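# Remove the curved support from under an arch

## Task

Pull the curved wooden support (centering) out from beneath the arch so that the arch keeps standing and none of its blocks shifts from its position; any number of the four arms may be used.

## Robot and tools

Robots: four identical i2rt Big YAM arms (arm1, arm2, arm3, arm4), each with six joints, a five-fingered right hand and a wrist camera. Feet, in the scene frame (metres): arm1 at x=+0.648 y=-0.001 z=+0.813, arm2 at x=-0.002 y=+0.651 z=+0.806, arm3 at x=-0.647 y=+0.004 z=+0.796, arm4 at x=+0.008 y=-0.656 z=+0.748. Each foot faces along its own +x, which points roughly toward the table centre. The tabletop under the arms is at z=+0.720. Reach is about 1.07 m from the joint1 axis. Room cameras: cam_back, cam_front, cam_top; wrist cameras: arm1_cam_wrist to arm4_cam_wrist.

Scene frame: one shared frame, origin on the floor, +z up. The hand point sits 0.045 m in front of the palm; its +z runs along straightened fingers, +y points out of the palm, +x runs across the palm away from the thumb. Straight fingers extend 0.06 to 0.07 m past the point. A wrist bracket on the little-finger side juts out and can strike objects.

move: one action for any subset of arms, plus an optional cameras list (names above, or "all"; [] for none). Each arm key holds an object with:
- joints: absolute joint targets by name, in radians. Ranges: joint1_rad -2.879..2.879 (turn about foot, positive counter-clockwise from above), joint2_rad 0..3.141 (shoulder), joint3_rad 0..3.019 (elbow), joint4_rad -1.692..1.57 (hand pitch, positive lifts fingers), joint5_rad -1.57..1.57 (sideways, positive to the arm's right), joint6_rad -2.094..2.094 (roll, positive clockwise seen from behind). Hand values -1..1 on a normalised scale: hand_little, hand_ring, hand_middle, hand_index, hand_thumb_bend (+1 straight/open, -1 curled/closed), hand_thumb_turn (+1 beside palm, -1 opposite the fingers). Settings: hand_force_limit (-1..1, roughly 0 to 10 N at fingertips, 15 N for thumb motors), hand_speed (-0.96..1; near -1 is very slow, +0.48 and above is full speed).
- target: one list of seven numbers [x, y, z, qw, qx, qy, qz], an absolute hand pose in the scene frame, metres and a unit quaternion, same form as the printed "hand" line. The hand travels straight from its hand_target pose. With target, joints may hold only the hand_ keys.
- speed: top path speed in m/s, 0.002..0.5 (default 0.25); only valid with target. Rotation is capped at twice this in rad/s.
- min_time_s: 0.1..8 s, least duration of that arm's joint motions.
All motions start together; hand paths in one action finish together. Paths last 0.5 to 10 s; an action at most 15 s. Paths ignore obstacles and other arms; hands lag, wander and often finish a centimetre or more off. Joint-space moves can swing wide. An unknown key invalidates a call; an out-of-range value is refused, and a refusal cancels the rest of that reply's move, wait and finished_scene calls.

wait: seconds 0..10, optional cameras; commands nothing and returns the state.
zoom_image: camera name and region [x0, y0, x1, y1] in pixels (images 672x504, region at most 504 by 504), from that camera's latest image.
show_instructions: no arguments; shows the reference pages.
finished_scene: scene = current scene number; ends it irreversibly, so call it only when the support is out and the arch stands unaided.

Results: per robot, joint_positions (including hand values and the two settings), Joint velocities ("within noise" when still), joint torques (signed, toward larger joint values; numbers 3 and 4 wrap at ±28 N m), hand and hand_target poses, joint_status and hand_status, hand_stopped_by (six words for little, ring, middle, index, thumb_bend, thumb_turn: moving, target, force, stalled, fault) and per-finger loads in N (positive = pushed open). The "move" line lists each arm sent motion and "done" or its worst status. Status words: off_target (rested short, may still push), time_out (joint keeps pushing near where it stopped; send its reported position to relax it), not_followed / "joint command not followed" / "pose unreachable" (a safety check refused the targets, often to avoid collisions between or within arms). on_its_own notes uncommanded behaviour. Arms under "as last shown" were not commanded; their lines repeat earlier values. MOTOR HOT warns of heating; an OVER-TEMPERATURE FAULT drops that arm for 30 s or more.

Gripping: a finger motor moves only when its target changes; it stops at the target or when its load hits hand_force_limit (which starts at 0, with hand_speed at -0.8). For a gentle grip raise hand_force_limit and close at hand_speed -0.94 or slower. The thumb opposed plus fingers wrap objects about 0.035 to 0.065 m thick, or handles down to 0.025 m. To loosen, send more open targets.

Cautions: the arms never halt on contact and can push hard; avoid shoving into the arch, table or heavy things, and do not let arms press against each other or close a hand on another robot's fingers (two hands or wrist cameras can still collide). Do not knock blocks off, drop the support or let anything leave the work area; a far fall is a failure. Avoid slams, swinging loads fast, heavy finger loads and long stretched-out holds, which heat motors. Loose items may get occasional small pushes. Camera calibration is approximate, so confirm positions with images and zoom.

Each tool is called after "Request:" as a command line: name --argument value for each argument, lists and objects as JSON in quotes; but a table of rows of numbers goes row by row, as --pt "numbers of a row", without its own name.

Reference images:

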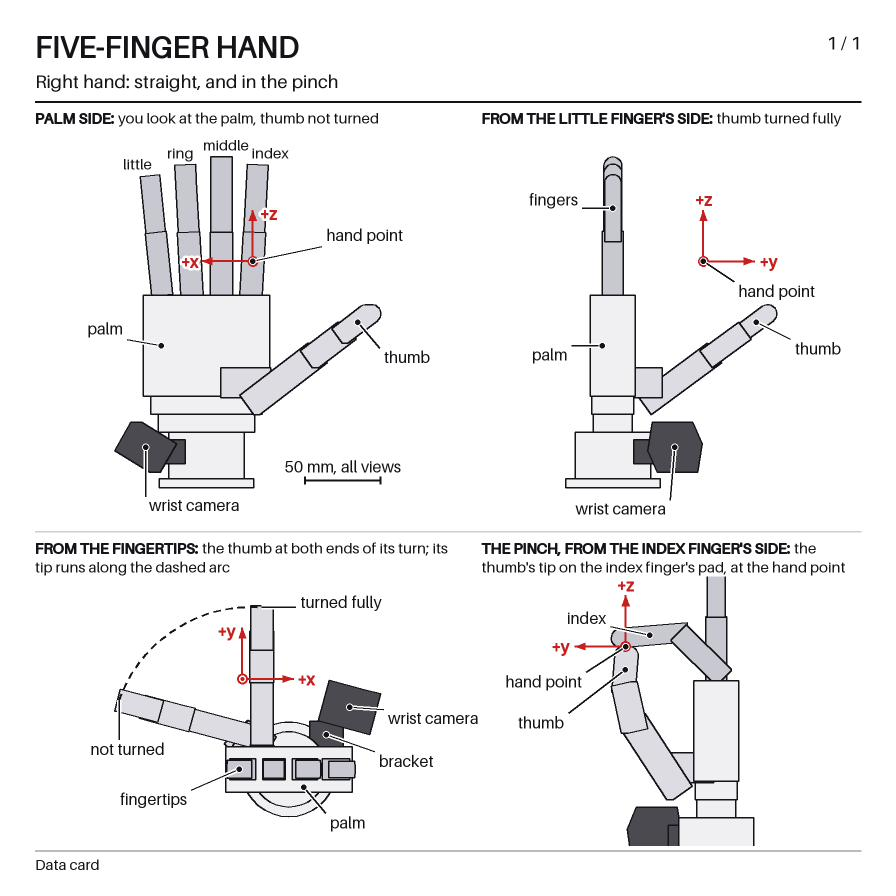

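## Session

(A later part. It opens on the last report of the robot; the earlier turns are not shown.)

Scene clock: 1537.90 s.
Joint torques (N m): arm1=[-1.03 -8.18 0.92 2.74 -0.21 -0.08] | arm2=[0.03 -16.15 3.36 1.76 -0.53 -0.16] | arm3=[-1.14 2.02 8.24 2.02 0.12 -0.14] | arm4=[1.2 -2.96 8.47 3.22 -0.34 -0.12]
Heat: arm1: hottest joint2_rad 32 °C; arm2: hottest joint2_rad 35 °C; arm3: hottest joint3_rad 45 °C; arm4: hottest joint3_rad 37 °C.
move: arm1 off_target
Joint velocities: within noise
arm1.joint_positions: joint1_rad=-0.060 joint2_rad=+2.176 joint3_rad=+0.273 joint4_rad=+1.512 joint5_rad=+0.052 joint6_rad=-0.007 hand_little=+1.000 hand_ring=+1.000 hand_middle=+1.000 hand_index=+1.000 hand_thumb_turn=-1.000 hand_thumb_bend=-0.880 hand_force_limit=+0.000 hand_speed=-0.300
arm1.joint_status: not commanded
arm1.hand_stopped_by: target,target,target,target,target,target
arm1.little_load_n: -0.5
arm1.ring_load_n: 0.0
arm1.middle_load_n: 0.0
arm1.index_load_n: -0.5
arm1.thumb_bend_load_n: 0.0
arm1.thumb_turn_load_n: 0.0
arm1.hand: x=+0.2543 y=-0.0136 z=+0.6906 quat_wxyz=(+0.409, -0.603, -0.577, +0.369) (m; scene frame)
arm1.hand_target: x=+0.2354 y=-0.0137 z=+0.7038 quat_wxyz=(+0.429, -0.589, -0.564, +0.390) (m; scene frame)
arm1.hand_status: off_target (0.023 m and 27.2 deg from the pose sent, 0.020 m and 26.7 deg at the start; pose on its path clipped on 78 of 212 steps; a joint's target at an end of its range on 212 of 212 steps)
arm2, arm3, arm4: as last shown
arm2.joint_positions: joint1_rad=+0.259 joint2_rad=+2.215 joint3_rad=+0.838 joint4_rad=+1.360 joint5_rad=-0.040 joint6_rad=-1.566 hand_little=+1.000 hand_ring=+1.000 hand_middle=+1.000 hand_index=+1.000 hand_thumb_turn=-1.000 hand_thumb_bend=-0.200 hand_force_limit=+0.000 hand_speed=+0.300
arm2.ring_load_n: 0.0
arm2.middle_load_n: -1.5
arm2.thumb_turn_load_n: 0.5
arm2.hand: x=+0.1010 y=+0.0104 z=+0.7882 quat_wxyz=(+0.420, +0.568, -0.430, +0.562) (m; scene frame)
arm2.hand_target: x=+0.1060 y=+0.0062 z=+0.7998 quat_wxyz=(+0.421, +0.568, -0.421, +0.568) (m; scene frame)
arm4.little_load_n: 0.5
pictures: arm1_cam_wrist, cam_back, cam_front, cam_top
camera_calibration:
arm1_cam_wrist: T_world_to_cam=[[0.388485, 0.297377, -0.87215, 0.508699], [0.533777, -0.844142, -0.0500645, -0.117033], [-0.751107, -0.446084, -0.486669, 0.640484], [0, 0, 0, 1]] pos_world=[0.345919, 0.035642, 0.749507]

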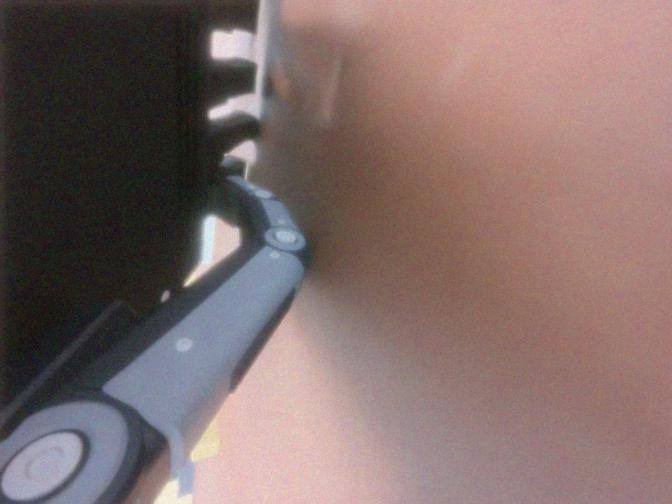

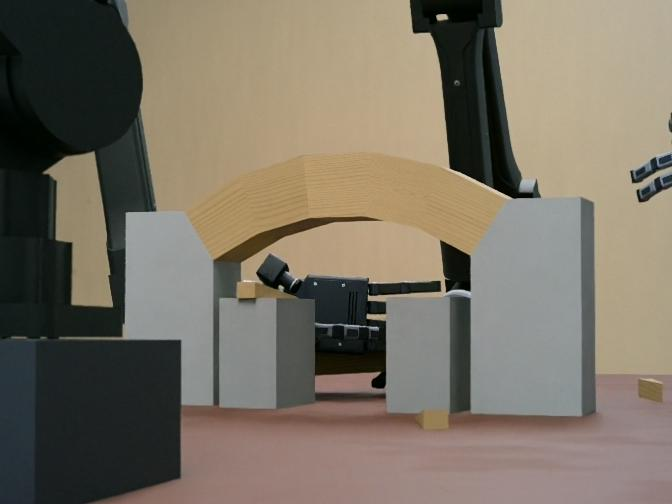

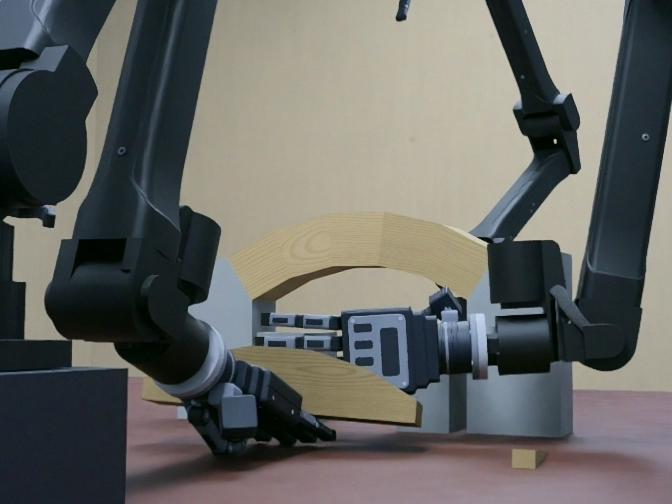

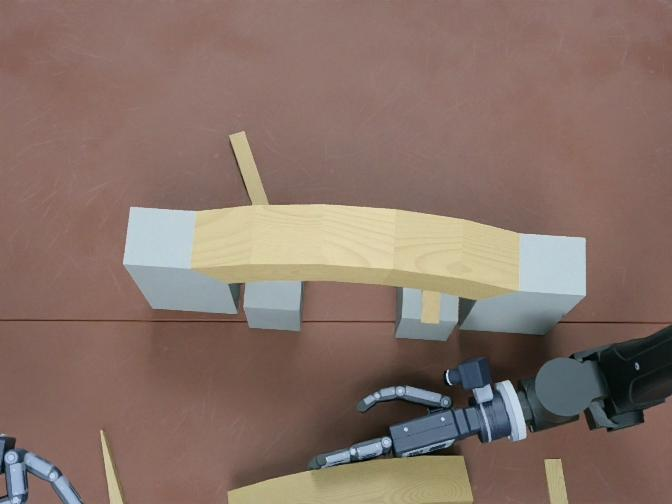

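Request:
move --arm1 '{"target":[0.2352,-0.0137,0.696,0.5349,-0.4988,-0.4651,0.4988],"speed":0.03}' --cameras '["cam_front","cam_back"]'

Request:
zoom_image --camera "cam_back" --region '[290, 300, 490, 430]'

Request:
zoom_image --camera "cam_front" --region '[120, 320, 460, 480]'

Scene clock: 1569.17 s.
Joint torques (N m): arm1=[-1.08 -7.59 1.35 2.24 -0.22 -0.08] | arm2=[0.09 -16.03 3.4 1.74 -0.53 -0.16] | arm3=[-1.14 2.02 8.24 2.03 0.12 -0.14] | arm4=[1.32 -2.73 8.47 2.73 -0.32 -0.17]
Heat: arm1: hottest joint2_rad 32 °C; arm2: hottest joint2_rad 35 °C; arm3: hottest joint3_rad 45 °C; arm4: hottest joint3_rad 37 °C.
move: arm1 off_target
Joint velocities: within noise
arm1.joint_positions: joint1_rad=-0.060 joint2_rad=+2.188 joint3_rad=+0.278 joint4_rad=+1.527 joint5_rad=+0.051 joint6_rad=-0.007 hand_little=+1.000 hand_ring=+1.000 hand_middle=+1.000 hand_index=+1.000 hand_thumb_turn=-1.000 hand_thumb_bend=-0.880 hand_force_limit=+0.000 hand_speed=-0.300
arm1.joint_status: not commanded
arm1.hand_stopped_by: target,target,target,target,target,target
arm1.little_load_n: 0.0
arm1.ring_load_n: 0.0
arm1.middle_load_n: 0.5
arm1.index_load_n: 0.0
arm1.thumb_bend_load_n: 0.5
arm1.thumb_turn_load_n: 0.5
arm1.hand: x=+0.2528 y=-0.0137 z=+0.6897 quat_wxyz=(+0.411, -0.602, -0.576, +0.371) (m; scene frame)
arm1.hand_target: x=+0.2353 y=-0.0137 z=+0.6969 quat_wxyz=(+0.426, -0.591, -0.566, +0.386) (m; scene frame)
arm1.hand_status: off_target (0.019 m and 26.8 deg from the pose sent, 0.020 m and 27.2 deg at the start; pose on its path clipped on 76 of 218 steps; a joint's target at an end of its range on 218 of 218 steps)
arm2, arm3, arm4: as last shown
arm2.joint_positions: joint1_rad=+0.258 joint2_rad=+2.215 joint3_rad=+0.838 joint4_rad=+1.360 joint5_rad=-0.040 joint6_rad=-1.566 hand_little=+1.000 hand_ring=+1.000 hand_middle=+1.000 hand_index=+1.000 hand_thumb_turn=-1.000 hand_thumb_bend=-0.200 hand_force_limit=+0.000 hand_speed=+0.300
arm2.thumb_turn_load_n: 0.0
arm2.hand: x=+0.1002 y=+0.0103 z=+0.7883 quat_wxyz=(+0.420, +0.568, -0.431, +0.562) (m; scene frame)
arm2.hand_target: x=+0.1060 y=+0.0062 z=+0.7999 quat_wxyz=(+0.421, +0.568, -0.421, +0.568) (m; scene frame)
arm4.little_load_n: 0.0
arm4.thumb_turn_load_n: 0.5
pictures: cam_back, cam_front

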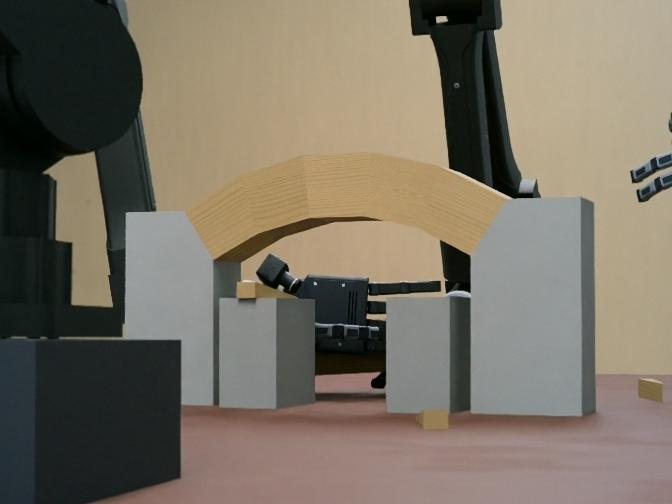

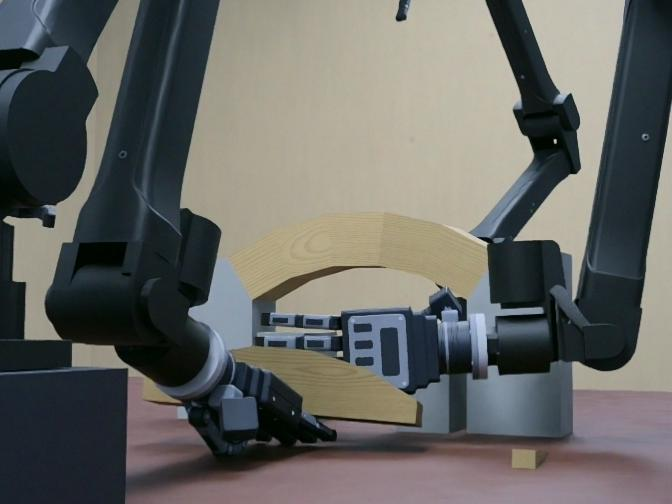

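Scaled by 2.520.

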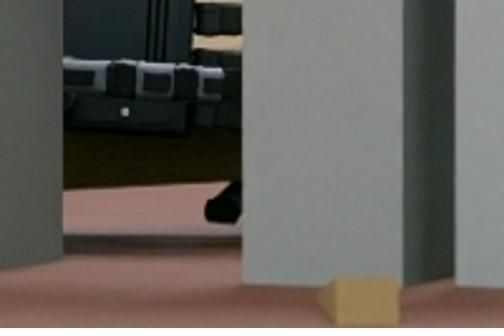

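Scaled by 1.482.

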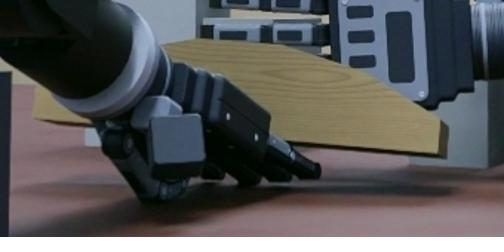

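Request:
move --arm1 '{"joints":{"hand_thumb_turn":0.9}}' --cameras '["cam_front","cam_back","arm1_cam_wrist"]'

Request:
zoom_image --camera "cam_front" --region '[120, 320, 460, 480]'

Scene clock: 1605.87 s.
Joint torques (N m): arm1=[-1.03 -8.47 0.43 1.88 -0.32 -0.08] | arm2=[0.26 -16.21 3.36 1.73 -0.53 -0.16] | arm3=[-1.14 2.02 8.24 2.02 0.11 -0.14] | arm4=[1.14 -2.2 8.46 3.18 -0.29 -0.09]
Heat: arm1: hottest joint2_rad 31 °C; arm2: hottest joint2_rad 36 °C; arm3: hottest joint3_rad 45 °C; arm4: hottest joint3_rad 37 °C.
move: arm1 done
Joint velocities: within noise
arm1.joint_positions: joint1_rad=-0.060 joint2_rad=+2.198 joint3_rad=+0.288 joint4_rad=+1.537 joint5_rad=+0.053 joint6_rad=-0.007 hand_little=+1.000 hand_ring=+1.000 hand_middle=+1.000 hand_index=+1.000 hand_thumb_turn=+0.900 hand_thumb_bend=-0.880 hand_force_limit=+0.000 hand_speed=-0.300
arm1.joint_status: all done
arm1.hand_stopped_by: target,target,target,target,target,target
arm1.little_load_n: -0.5
arm1.ring_load_n: 0.0
arm1.middle_load_n: 0.0
arm1.index_load_n: 0.0
arm1.thumb_bend_load_n: 0.0
arm1.thumb_turn_load_n: 0.0
arm1.hand: x=+0.2486 y=-0.0132 z=+0.6891 quat_wxyz=(+0.414, -0.601, -0.573, +0.373) (m; scene frame)
arm1.hand_target: x=+0.2354 y=-0.0137 z=+0.6968 quat_wxyz=(+0.426, -0.591, -0.566, +0.386) (m; scene frame)
arm1.hand_status: not commanded
arm2, arm3, arm4: as last shown
arm2.joint_positions: joint1_rad=+0.255 joint2_rad=+2.215 joint3_rad=+0.838 joint4_rad=+1.360 joint5_rad=-0.040 joint6_rad=-1.566 hand_little=+1.000 hand_ring=+1.000 hand_middle=+1.000 hand_index=+1.000 hand_thumb_turn=-1.000 hand_thumb_bend=-0.200 hand_force_limit=+0.000 hand_speed=+0.300
arm2.thumb_turn_load_n: 0.5
arm2.hand: x=+0.0988 y=+0.0100 z=+0.7883 quat_wxyz=(+0.421, +0.567, -0.431, +0.561) (m; scene frame)
arm2.hand_target: x=+0.1059 y=+0.0062 z=+0.7999 quat_wxyz=(+0.421, +0.568, -0.421, +0.568) (m; scene frame)
arm3.thumb_turn_load_n: -0.5
arm4.thumb_turn_load_n: 0.0
pictures: arm1_cam_wrist, cam_back, cam_front
camera_calibration:
arm1_cam_wrist: T_world_to_cam=[[0.374539, 0.297594, -0.878156, 0.517057], [0.531667, -0.844857, -0.0595503, -0.106568], [-0.759638, -0.444583, -0.474653, 0.629456], [0, 0, 0, 1]] pos_world=[0.34116, 0.0359378, 0.746484]

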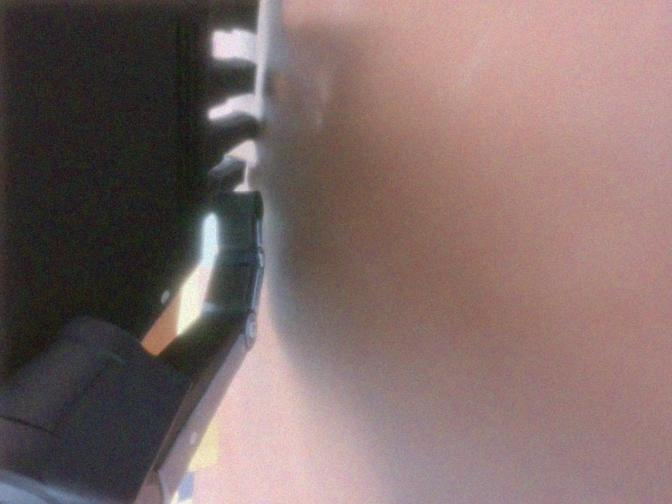

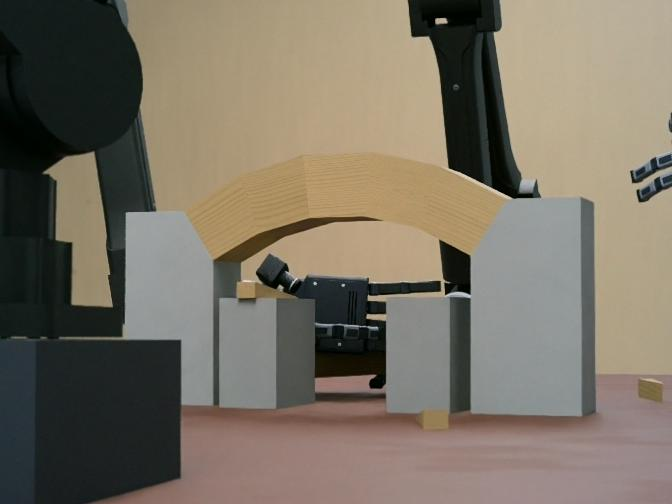

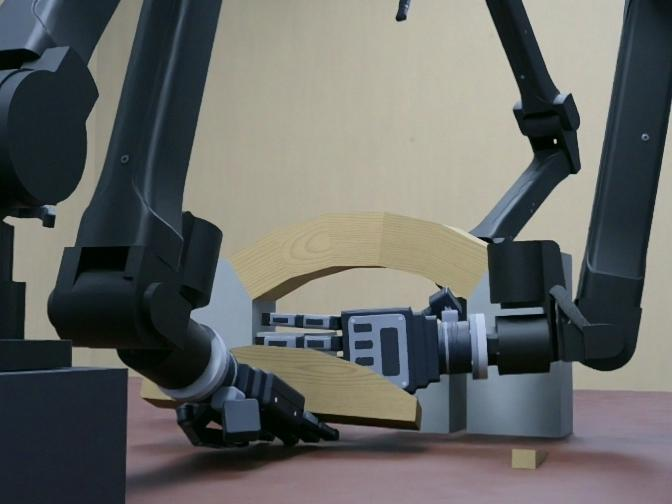

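Scaled by 1.482.

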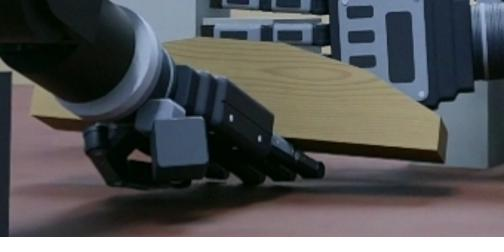

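Request:
move --arm1 '{"target":[0.2392,-0.0137,0.688,0.5349,-0.4988,-0.4651,0.4988],"speed":0.03}' --cameras '["cam_front","cam_back"]'

Request:
zoom_image --camera "cam_front" --region '[120, 320, 460, 480]'

Request:
zoom_image --camera "cam_back" --region '[290, 300, 490, 430]'

Scene clock: 1619.97 s.
Joint torques (N m): arm1=[-1.08 -7 0.69 1.74 -0.3 -0.08] | arm2=[0.32 -16.03 3.4 1.74 -0.53 -0.16] | arm3=[-1.14 2.08 8.24 2.02 0.11 -0.14] | arm4=[1.14 -2.32 8.69 2.84 -0.22 -0.11]
Heat: arm1: hottest joint2_rad 31 °C; arm2: hottest joint2_rad 36 °C; arm3: hottest joint3_rad 45 °C; arm4: hottest joint3_rad 37 °C.
move: arm1 off_target
Joint velocities: within noise
arm1.joint_positions: joint1_rad=-0.060 joint2_rad=+2.202 joint3_rad=+0.289 joint4_rad=+1.541 joint5_rad=+0.053 joint6_rad=-0.007 hand_little=+1.000 hand_ring=+1.000 hand_middle=+1.000 hand_index=+1.000 hand_thumb_turn=+0.900 hand_thumb_bend=-0.880 hand_force_limit=+0.000 hand_speed=-0.300
arm1.joint_status: not commanded
arm1.hand_stopped_by: target,target,target,target,target,target
arm1.little_load_n: -0.5
arm1.ring_load_n: 0.0
arm1.middle_load_n: 0.5
arm1.index_load_n: 0.0
arm1.thumb_bend_load_n: 0.0
arm1.thumb_turn_load_n: 0.0
arm1.hand: x=+0.2484 y=-0.0132 z=+0.6885 quat_wxyz=(+0.414, -0.600, -0.573, +0.374) (m; scene frame)
arm1.hand_target: x=+0.2388 y=-0.0137 z=+0.6887 quat_wxyz=(+0.421, -0.594, -0.570, +0.381) (m; scene frame)
arm1.hand_status: off_target (0.009 m and 26.2 deg from the pose sent, 0.009 m and 26.2 deg at the start; pose on its path clipped on 70 of 223 steps; a joint's target at an end of its range on 223 of 223 steps)
arm2, arm3, arm4: as last shown
arm3.thumb_turn_load_n: 0.0
arm4.index_load_n: -0.5
pictures: cam_back, cam_front

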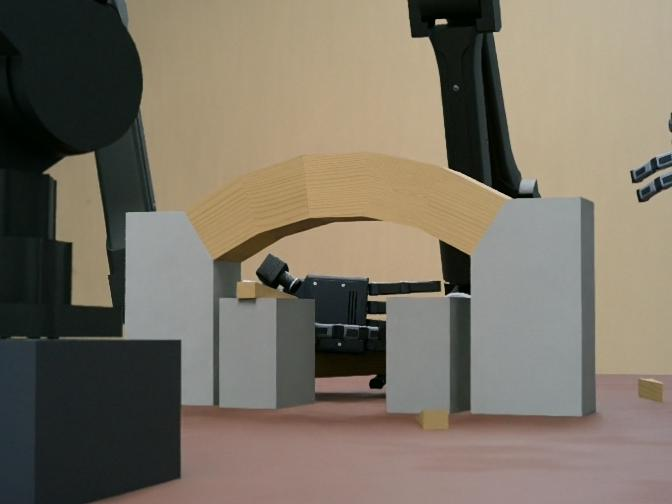

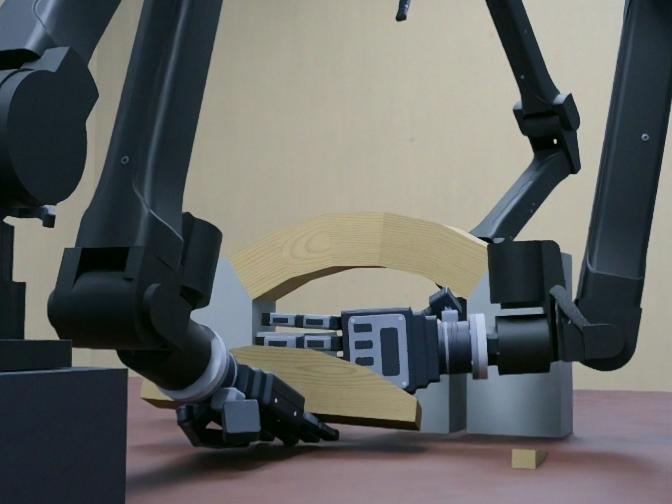

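Scaled by 1.482.

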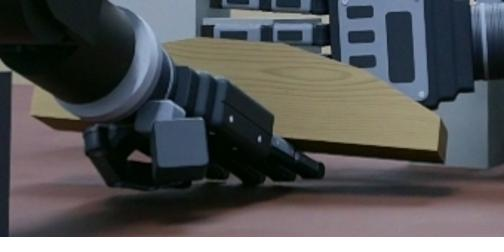

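Scaled by 2.520.

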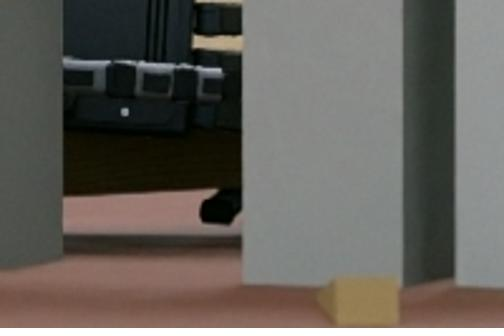

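Request:
move --arm1 '{"target":[0.2642,-0.0154,0.694,0.5349,-0.4988,-0.4651,0.4988],"speed":0.03}' --cameras '["cam_front","cam_back","cam_top"]'

Request:
zoom_image --camera "cam_front" --region '[120, 320, 460, 480]'

Scene clock: 1662.07 s.
Joint torques (N m): arm1=[-0.67 -9.41 -3.78 1.62 -0.18 -0.07] | arm2=[0.26 -16.09 3.37 1.7 -0.53 -0.15] | arm3=[-1.08 2.02 8.25 2.02 0.11 -0.14] | arm4=[1.44 -2.2 8.61 2.99 -0.31 -0.14]
Heat: arm1: hottest joint2_rad 31 °C; arm2: hottest joint2_rad 36 °C; arm3: hottest joint3_rad 45 °C; arm4: hottest joint3_rad 37 °C.
move: arm1 off_target
Joint velocities: within noise
arm1.joint_positions: joint1_rad=-0.060 joint2_rad=+2.202 joint3_rad=+0.274 joint4_rad=+1.544 joint5_rad=+0.053 joint6_rad=-0.007 hand_little=+1.000 hand_ring=+1.000 hand_middle=+1.000 hand_index=+1.000 hand_thumb_turn=+0.900 hand_thumb_bend=-0.880 hand_force_limit=+0.000 hand_speed=-0.300
arm1.joint_status: not commanded
arm1.hand_stopped_by: target,target,target,target,target,target
arm1.little_load_n: 0.0
arm1.ring_load_n: 0.0
arm1.middle_load_n: 0.5
arm1.index_load_n: 0.0
arm1.thumb_bend_load_n: 0.0
arm1.thumb_turn_load_n: 0.0
arm1.hand: x=+0.2557 y=-0.0133 z=+0.6880 quat_wxyz=(+0.411, -0.603, -0.575, +0.370) (m; scene frame)
arm1.hand_target: x=+0.2634 y=-0.0154 z=+0.6942 quat_wxyz=(+0.411, -0.600, -0.577, +0.372) (m; scene frame)
arm1.hand_status: off_target (0.011 m and 26.9 deg from the pose sent, 0.017 m and 26.2 deg at the start; pose on its path clipped on 73 of 232 steps; a joint's target at an end of its range on 232 of 232 steps)
arm2, arm3, arm4: as last shown
arm2.joint_positions: joint1_rad=+0.255 joint2_rad=+2.215 joint3_rad=+0.838 joint4_rad=+1.360 joint5_rad=-0.040 joint6_rad=-1.567 hand_little=+1.000 hand_ring=+1.000 hand_middle=+1.000 hand_index=+1.000 hand_thumb_turn=-1.000 hand_thumb_bend=-0.200 hand_force_limit=+0.000 hand_speed=+0.300
arm2.thumb_turn_load_n: 0.0
arm2.hand: x=+0.0988 y=+0.0100 z=+0.7883 quat_wxyz=(+0.421, +0.568, -0.431, +0.561) (m; scene frame)
arm2.hand_target: x=+0.1060 y=+0.0062 z=+0.7998 quat_wxyz=(+0.421, +0.568, -0.421, +0.568) (m; scene frame)
arm4.index_load_n: 0.0
arm4.thumb_turn_load_n: 0.5
pictures: cam_back, cam_front, cam_top

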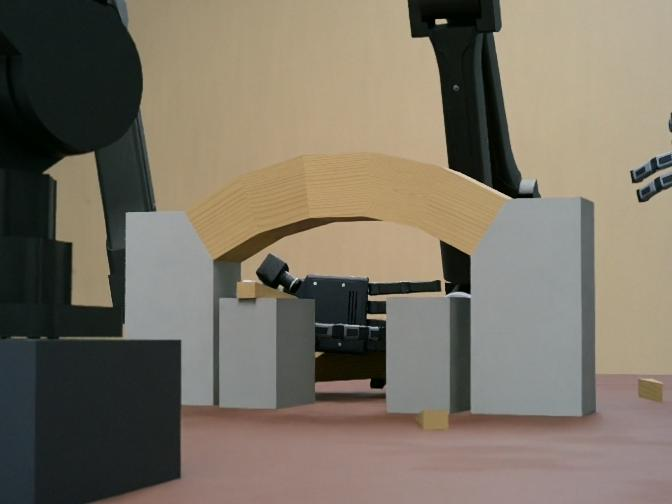

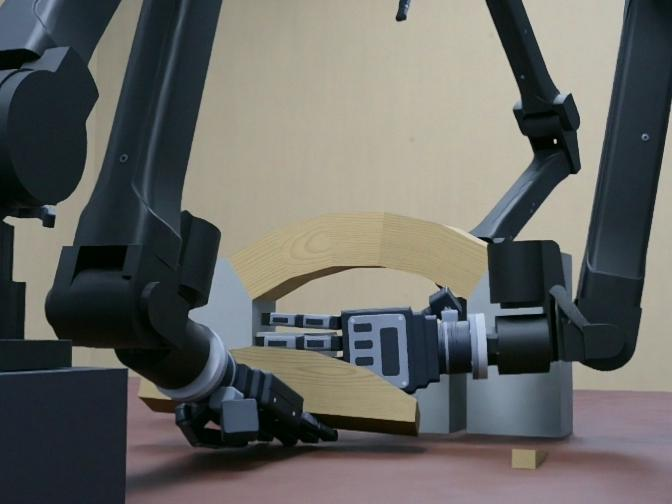

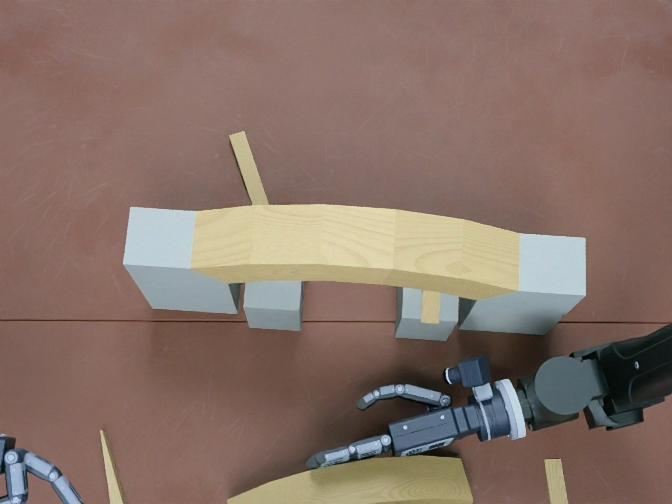

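Scaled by 1.482.

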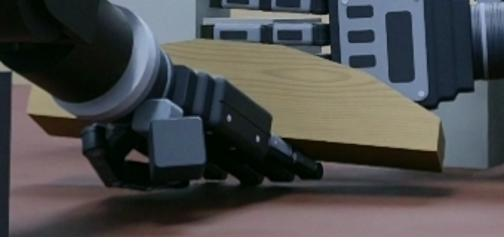

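Request:
zoom_image --camera "cam_back" --region '[290, 300, 490, 430]'

Request:
zoom_image --camera "cam_top" --region '[200, 340, 520, 504]'

Scaled by 2.520.

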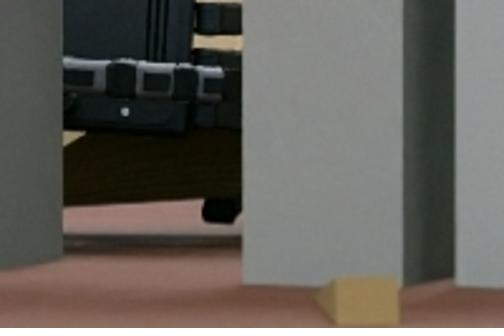

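Scaled by 1.575.

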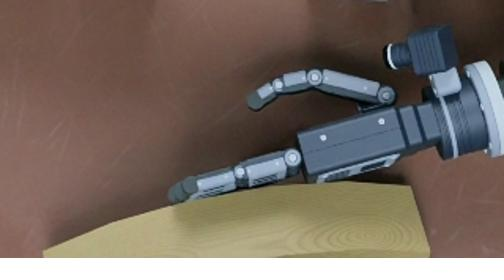

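Request:
move --arm1 '{"target":[0.2792,-0.0164,0.694,0.5349,-0.4988,-0.4651,0.4988],"speed":0.03}' --cameras '["cam_front","cam_back","cam_top"]'

Request:
zoom_image --camera "cam_front" --region '[120, 320, 460, 480]'

Request:
zoom_image --camera "cam_back" --region '[290, 300, 490, 430]'

Scene clock: 1685.07 s.
Joint torques (N m): arm1=[-0.5 -8.88 -4.25 1.62 -0.08 -0.06] | arm2=[0.38 -16.09 3.41 1.72 -0.36 -0.15] | arm3=[-1.14 2.02 8.25 2.02 0.12 -0.14] | arm4=[1.38 -2.55 8.4 2.97 -0.3 -0.11]
Heat: arm1: hottest joint2_rad 32 °C; arm2: hottest joint2_rad 37 °C; arm3: hottest joint3_rad 45 °C; arm4: hottest joint3_rad 37 °C.
move: arm1 off_target
Joint velocities: within noise
arm1.joint_positions: joint1_rad=-0.060 joint2_rad=+2.192 joint3_rad=+0.244 joint4_rad=+1.544 joint5_rad=+0.053 joint6_rad=-0.007 hand_little=+1.000 hand_ring=+1.000 hand_middle=+1.000 hand_index=+1.000 hand_thumb_turn=+0.900 hand_thumb_bend=-0.880 hand_force_limit=+0.000 hand_speed=-0.300
arm1.joint_status: not commanded
arm1.hand_stopped_by: target,target,target,target,target,target
arm1.little_load_n: 0.0
arm1.ring_load_n: -1.0
arm1.middle_load_n: 0.5
arm1.index_load_n: 0.0
arm1.thumb_bend_load_n: 0.0
arm1.thumb_turn_load_n: 0.0
arm1.hand: x=+0.2682 y=-0.0136 z=+0.6895 quat_wxyz=(+0.405, -0.606, -0.579, +0.365) (m; scene frame)
arm1.hand_target: x=+0.2784 y=-0.0163 z=+0.6943 quat_wxyz=(+0.403, -0.605, -0.582, +0.364) (m; scene frame)
arm1.hand_status: off_target (0.012 m and 28.0 deg from the pose sent, 0.024 m and 26.9 deg at the start; pose on its path clipped on 82 of 249 steps; a joint's target at an end of its range on 249 of 249 steps)
arm2, arm3, arm4: as last shown
arm2.joint_positions: joint1_rad=+0.255 joint2_rad=+2.215 joint3_rad=+0.838 joint4_rad=+1.360 joint5_rad=-0.045 joint6_rad=-1.567 hand_little=+1.000 hand_ring=+1.000 hand_middle=+1.000 hand_index=+1.000 hand_thumb_turn=-1.000 hand_thumb_bend=-0.200 hand_force_limit=+0.000 hand_speed=+0.300
arm2.middle_load_n: -0.5
arm2.hand: x=+0.0997 y=+0.0100 z=+0.7883 quat_wxyz=(+0.419, +0.569, -0.430, +0.562) (m; scene frame)
arm3.thumb_turn_load_n: -0.5
arm4.thumb_turn_load_n: 0.0
pictures: cam_back, cam_front, cam_top

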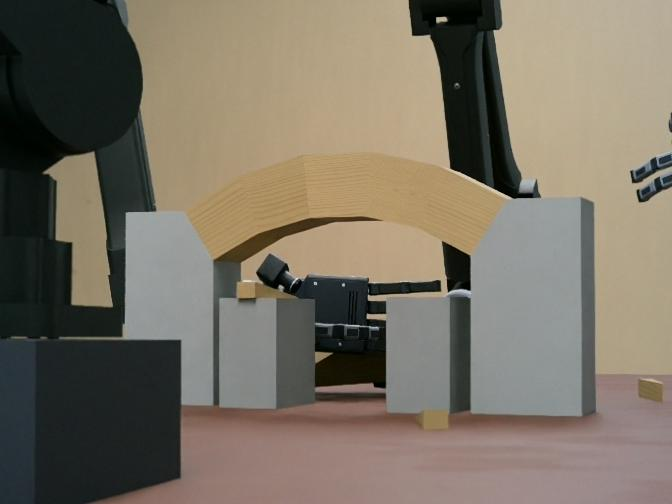

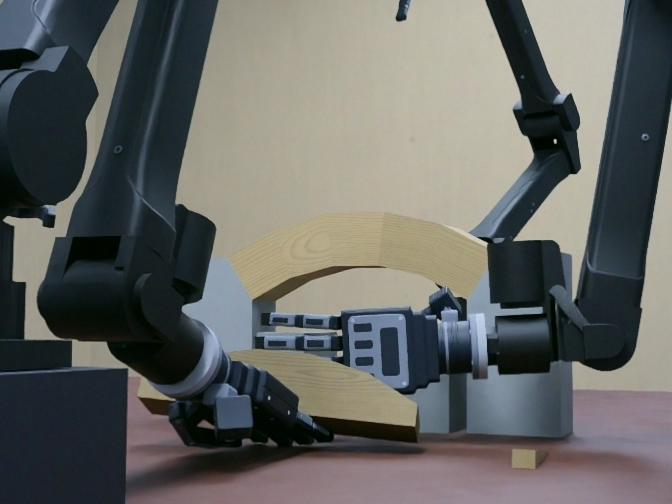

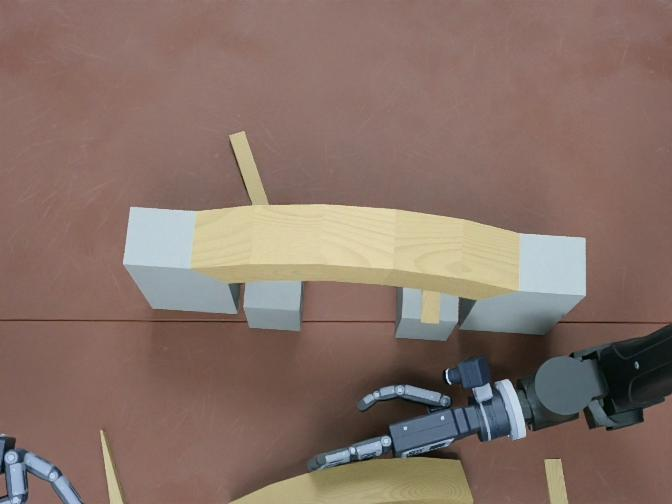

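Scaled by 1.482.

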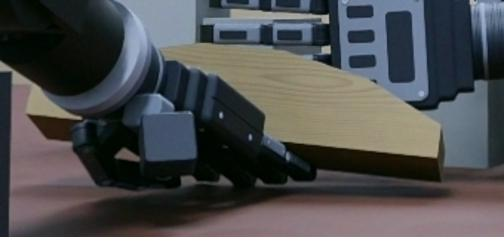

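Scaled by 2.520.

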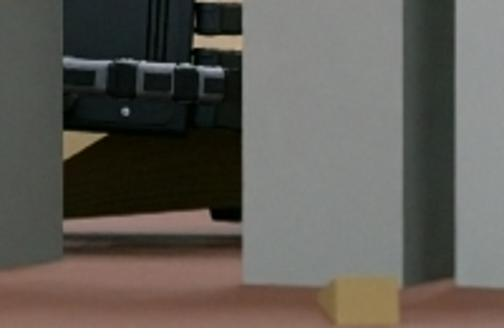

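Request:
move --arm1 '{"target":[0.2992,-0.0178,0.694,0.5349,-0.4988,-0.4651,0.4988],"speed":0.03}' --cameras '["cam_front","cam_back","cam_top"]'

Request:
zoom_image --camera "cam_front" --region '[120, 320, 460, 480]'

Request:
zoom_image --camera "cam_back" --region '[290, 300, 490, 430]'

Scene clock: 1700.23 s.
Joint torques (N m): arm1=[-0.21 -8.29 -5 1.48 -0.06 -0.03] | arm2=[0.5 -16.03 3.36 1.73 -0.26 -0.15] | arm3=[-1.14 2.02 8.25 2.02 0.12 -0.14] | arm4=[1.85 -2.73 8.61 2.88 -0.29 -0.09]
Heat: arm1: hottest joint2_rad 32 °C; arm2: hottest joint2_rad 37 °C; arm3: hottest joint3_rad 45 °C; arm4: hottest joint3_rad 37 °C.
move: arm1 off_target
Joint velocities: within noise
arm1.joint_positions: joint1_rad=-0.053 joint2_rad=+2.181 joint3_rad=+0.207 joint4_rad=+1.548 joint5_rad=+0.066 joint6_rad=-0.007 hand_little=+1.000 hand_ring=+1.000 hand_middle=+1.000 hand_index=+1.000 hand_thumb_turn=+0.900 hand_thumb_bend=-0.880 hand_force_limit=+0.000 hand_speed=-0.300
arm1.joint_status: not commanded
arm1.hand_stopped_by: target,target,target,target,target,target
arm1.little_load_n: -0.5
arm1.ring_load_n: 0.0
arm1.middle_load_n: 0.5
arm1.index_load_n: 0.0
arm1.thumb_bend_load_n: 0.0
arm1.thumb_turn_load_n: 0.0
arm1.hand: x=+0.2840 y=-0.0142 z=+0.6912 quat_wxyz=(+0.401, -0.610, -0.583, +0.356) (m; scene frame)
arm1.hand_target: x=+0.2983 y=-0.0175 z=+0.6943 quat_wxyz=(+0.395, -0.611, -0.589, +0.352) (m; scene frame)
arm1.hand_status: off_target (0.016 m and 29.3 deg from the pose sent, 0.032 m and 28.0 deg at the start; pose on its path clipped on 92 of 261 steps; a joint's target at an end of its range on 261 of 261 steps)
arm2, arm3: as last shown
arm2.joint_positions: joint1_rad=+0.255 joint2_rad=+2.215 joint3_rad=+0.838 joint4_rad=+1.360 joint5_rad=-0.048 joint6_rad=-1.567 hand_little=+1.000 hand_ring=+1.000 hand_middle=+1.000 hand_index=+1.000 hand_thumb_turn=-1.000 hand_thumb_bend=-0.200 hand_force_limit=+0.000 hand_speed=+0.300
arm2.middle_load_n: 0.0
arm2.hand: x=+0.1002 y=+0.0100 z=+0.7883 quat_wxyz=(+0.419, +0.569, -0.429, +0.563) (m; scene frame)
arm3.thumb_turn_load_n: 0.0
arm4.joint_positions: joint1_rad=-0.757 joint2_rad=+0.913 joint3_rad=+0.412 joint4_rad=+0.277 joint5_rad=-0.598 joint6_rad=-1.589 hand_little=-1.000 hand_ring=-1.000 hand_middle=+0.398 hand_index=+0.400 hand_thumb_turn=-1.000 hand_thumb_bend=-0.060 hand_force_limit=+0.000 hand_speed=-0.850
arm4.joint_status: not commanded
arm4.hand_stopped_by: target,target,target,target,target,target
arm4.little_load_n: 0.0
arm4.ring_load_n: 0.0
arm4.middle_load_n: 0.0
arm4.index_load_n: 0.0
arm4.thumb_bend_load_n: 0.0
arm4.thumb_turn_load_n: 0.0
arm4.hand: x=+0.2493 y=-0.2871 z=+0.9428 quat_wxyz=(-0.449, +0.602, +0.485, +0.447) (m; scene frame)
arm4.hand_target: x=+0.2464 y=-0.2857 z=+0.9487 quat_wxyz=(-0.451, +0.590, +0.490, +0.457) (m; scene frame)
arm4.hand_status: not commanded
pictures: cam_back, cam_front, cam_top

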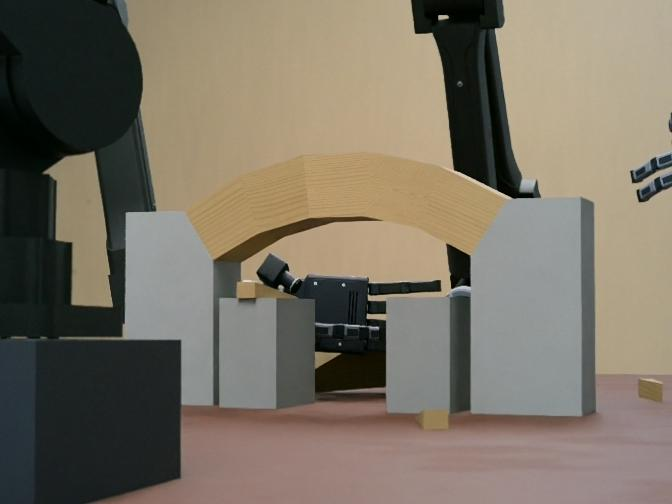

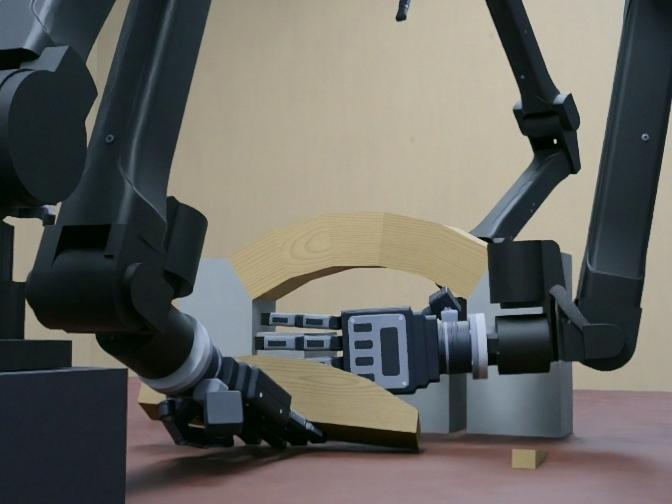

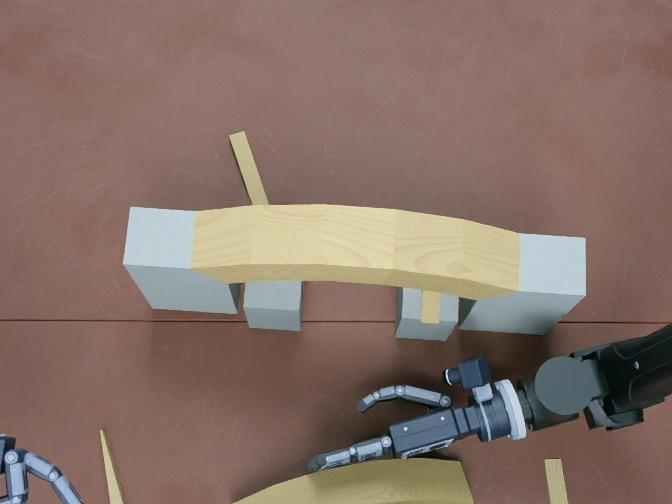

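Scaled by 1.482.

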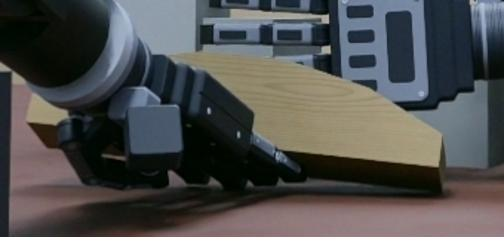

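Scaled by 2.520.

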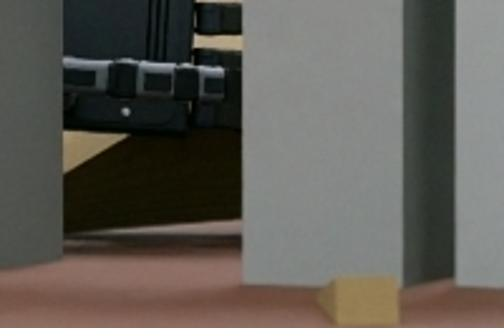

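Request:
move --arm1 '{"target":[0.3192,-0.0192,0.694,0.5349,-0.4988,-0.4651,0.4988],"speed":0.03}' --cameras '["cam_front","cam_back","cam_top"]'

Request:
zoom_image --camera "cam_front" --region '[120, 320, 460, 480]'

Request:
zoom_image --camera "cam_back" --region '[290, 300, 490, 430]'

Scene clock: 1715.53 s.
Joint torques (N m): arm1=[-0.26 -7.59 -5.23 1.22 -0.1 0.03] | arm2=[0.32 -16.09 3.4 1.74 -0.22 -0.15] | arm3=[-1.14 2.02 8.24 2.02 0.11 -0.14] | arm4=[2.2 -2.61 8.62 2.81 -0.27 -0.15]
Heat: arm1: hottest joint2_rad 32 °C; arm2: hottest joint2_rad 37 °C; arm3: hottest joint3_rad 45 °C; arm4: hottest joint3_rad 37 °C.
move: arm1 off_target
Joint velocities: within noise
arm1.joint_positions: joint1_rad=-0.034 joint2_rad=+2.172 joint3_rad=+0.165 joint4_rad=+1.555 joint5_rad=+0.093 joint6_rad=-0.007 hand_little=+1.000 hand_ring=+1.000 hand_middle=+1.000 hand_index=+1.000 hand_thumb_turn=+0.900 hand_thumb_bend=-0.880 hand_force_limit=+0.000 hand_speed=-0.300
arm1.joint_status: not commanded
arm1.hand_stopped_by: target,target,target,target,target,target
arm1.little_load_n: 0.0
arm1.ring_load_n: 0.0
arm1.middle_load_n: 0.5
arm1.index_load_n: -1.5
arm1.thumb_bend_load_n: 0.0
arm1.thumb_turn_load_n: -0.5
arm1.hand: x=+0.3026 y=-0.0156 z=+0.6933 quat_wxyz=(+0.398, -0.614, -0.589, +0.343) (m; scene frame)
arm1.hand_target: x=+0.3183 y=-0.0190 z=+0.6944 quat_wxyz=(+0.388, -0.618, -0.595, +0.338) (m; scene frame)
arm1.hand_status: off_target (0.017 m and 30.8 deg from the pose sent, 0.036 m and 29.3 deg at the start; pose on its path clipped on 104 of 278 steps; a joint's target at an end of its range on 278 of 278 steps)
arm2.joint_positions: joint1_rad=+0.255 joint2_rad=+2.215 joint3_rad=+0.838 joint4_rad=+1.360 joint5_rad=-0.049 joint6_rad=-1.567 hand_little=+1.000 hand_ring=+1.000 hand_middle=+1.000 hand_index=+1.000 hand_thumb_turn=-1.000 hand_thumb_bend=-0.200 hand_force_limit=+0.000 hand_speed=+0.300
arm2.joint_status: not commanded
arm2.hand_stopped_by: target,target,target,target,target,target
arm2.little_load_n: 0.0
arm2.ring_load_n: 0.0
arm2.middle_load_n: 0.0
arm2.index_load_n: -1.0
arm2.thumb_bend_load_n: 0.0
arm2.thumb_turn_load_n: 0.0
arm2.hand: x=+0.1005 y=+0.0100 z=+0.7883 quat_wxyz=(+0.418, +0.570, -0.429, +0.563) (m; scene frame)
arm2.hand_target: x=+0.1060 y=+0.0062 z=+0.7999 quat_wxyz=(+0.421, +0.568, -0.421, +0.568) (m; scene frame)
arm2.hand_status: not commanded
arm3.joint_positions: joint1_rad=-0.402 joint2_rad=+0.638 joint3_rad=+1.558 joint4_rad=-1.221 joint5_rad=+0.097 joint6_rad=-1.295 hand_little=+1.000 hand_ring=+1.000 hand_middle=+1.000 hand_index=+1.000 hand_thumb_turn=+1.000 hand_thumb_bend=+1.000 hand_force_limit=+0.000 hand_speed=-0.800
arm3.joint_status: not commanded
arm3.hand_stopped_by: target,target,target,target,target,target
arm3.little_load_n: 0.0
arm3.ring_load_n: 0.0
arm3.middle_load_n: 0.0
arm3.index_load_n: 0.0
arm3.thumb_bend_load_n: 0.0
arm3.thumb_turn_load_n: 0.0
arm3.hand: x=-0.4534 y=-0.1429 z=+1.3863 quat_wxyz=(+0.073, +0.756, -0.286, +0.584) (m; scene frame)
arm3.hand_target: x=-0.4561 y=-0.1418 z=+1.3953 quat_wxyz=(+0.073, +0.750, -0.284, +0.593) (m; scene frame)
arm3.hand_status: not commanded
arm4: as last shown
arm4.thumb_turn_load_n: 0.5
pictures: cam_back, cam_front, cam_top

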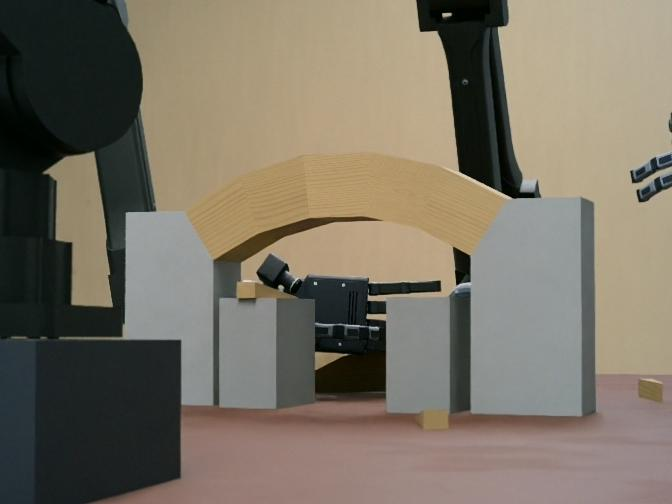

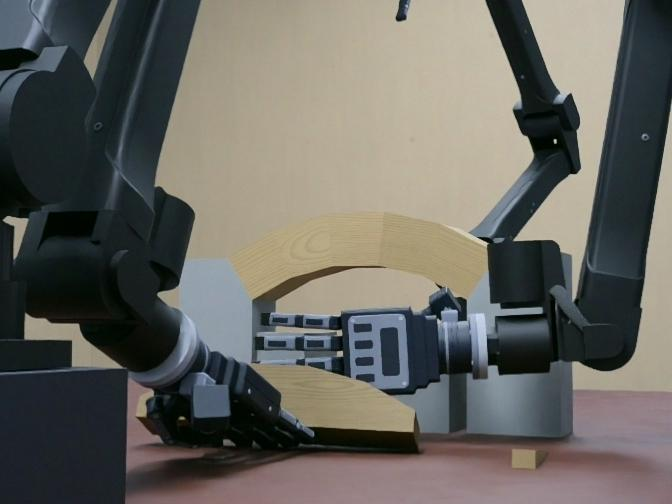

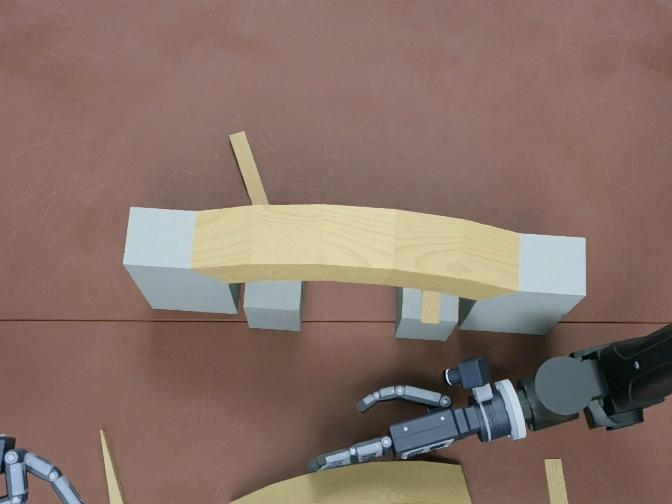

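Scaled by 1.482.

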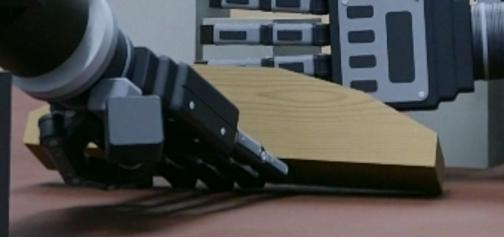

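Scaled by 2.520.

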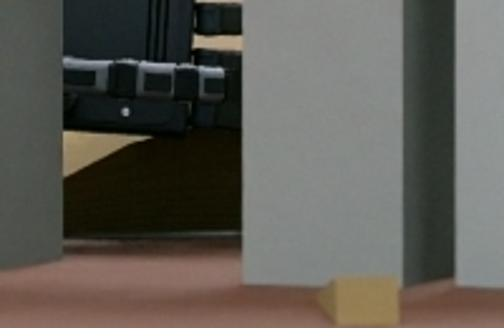

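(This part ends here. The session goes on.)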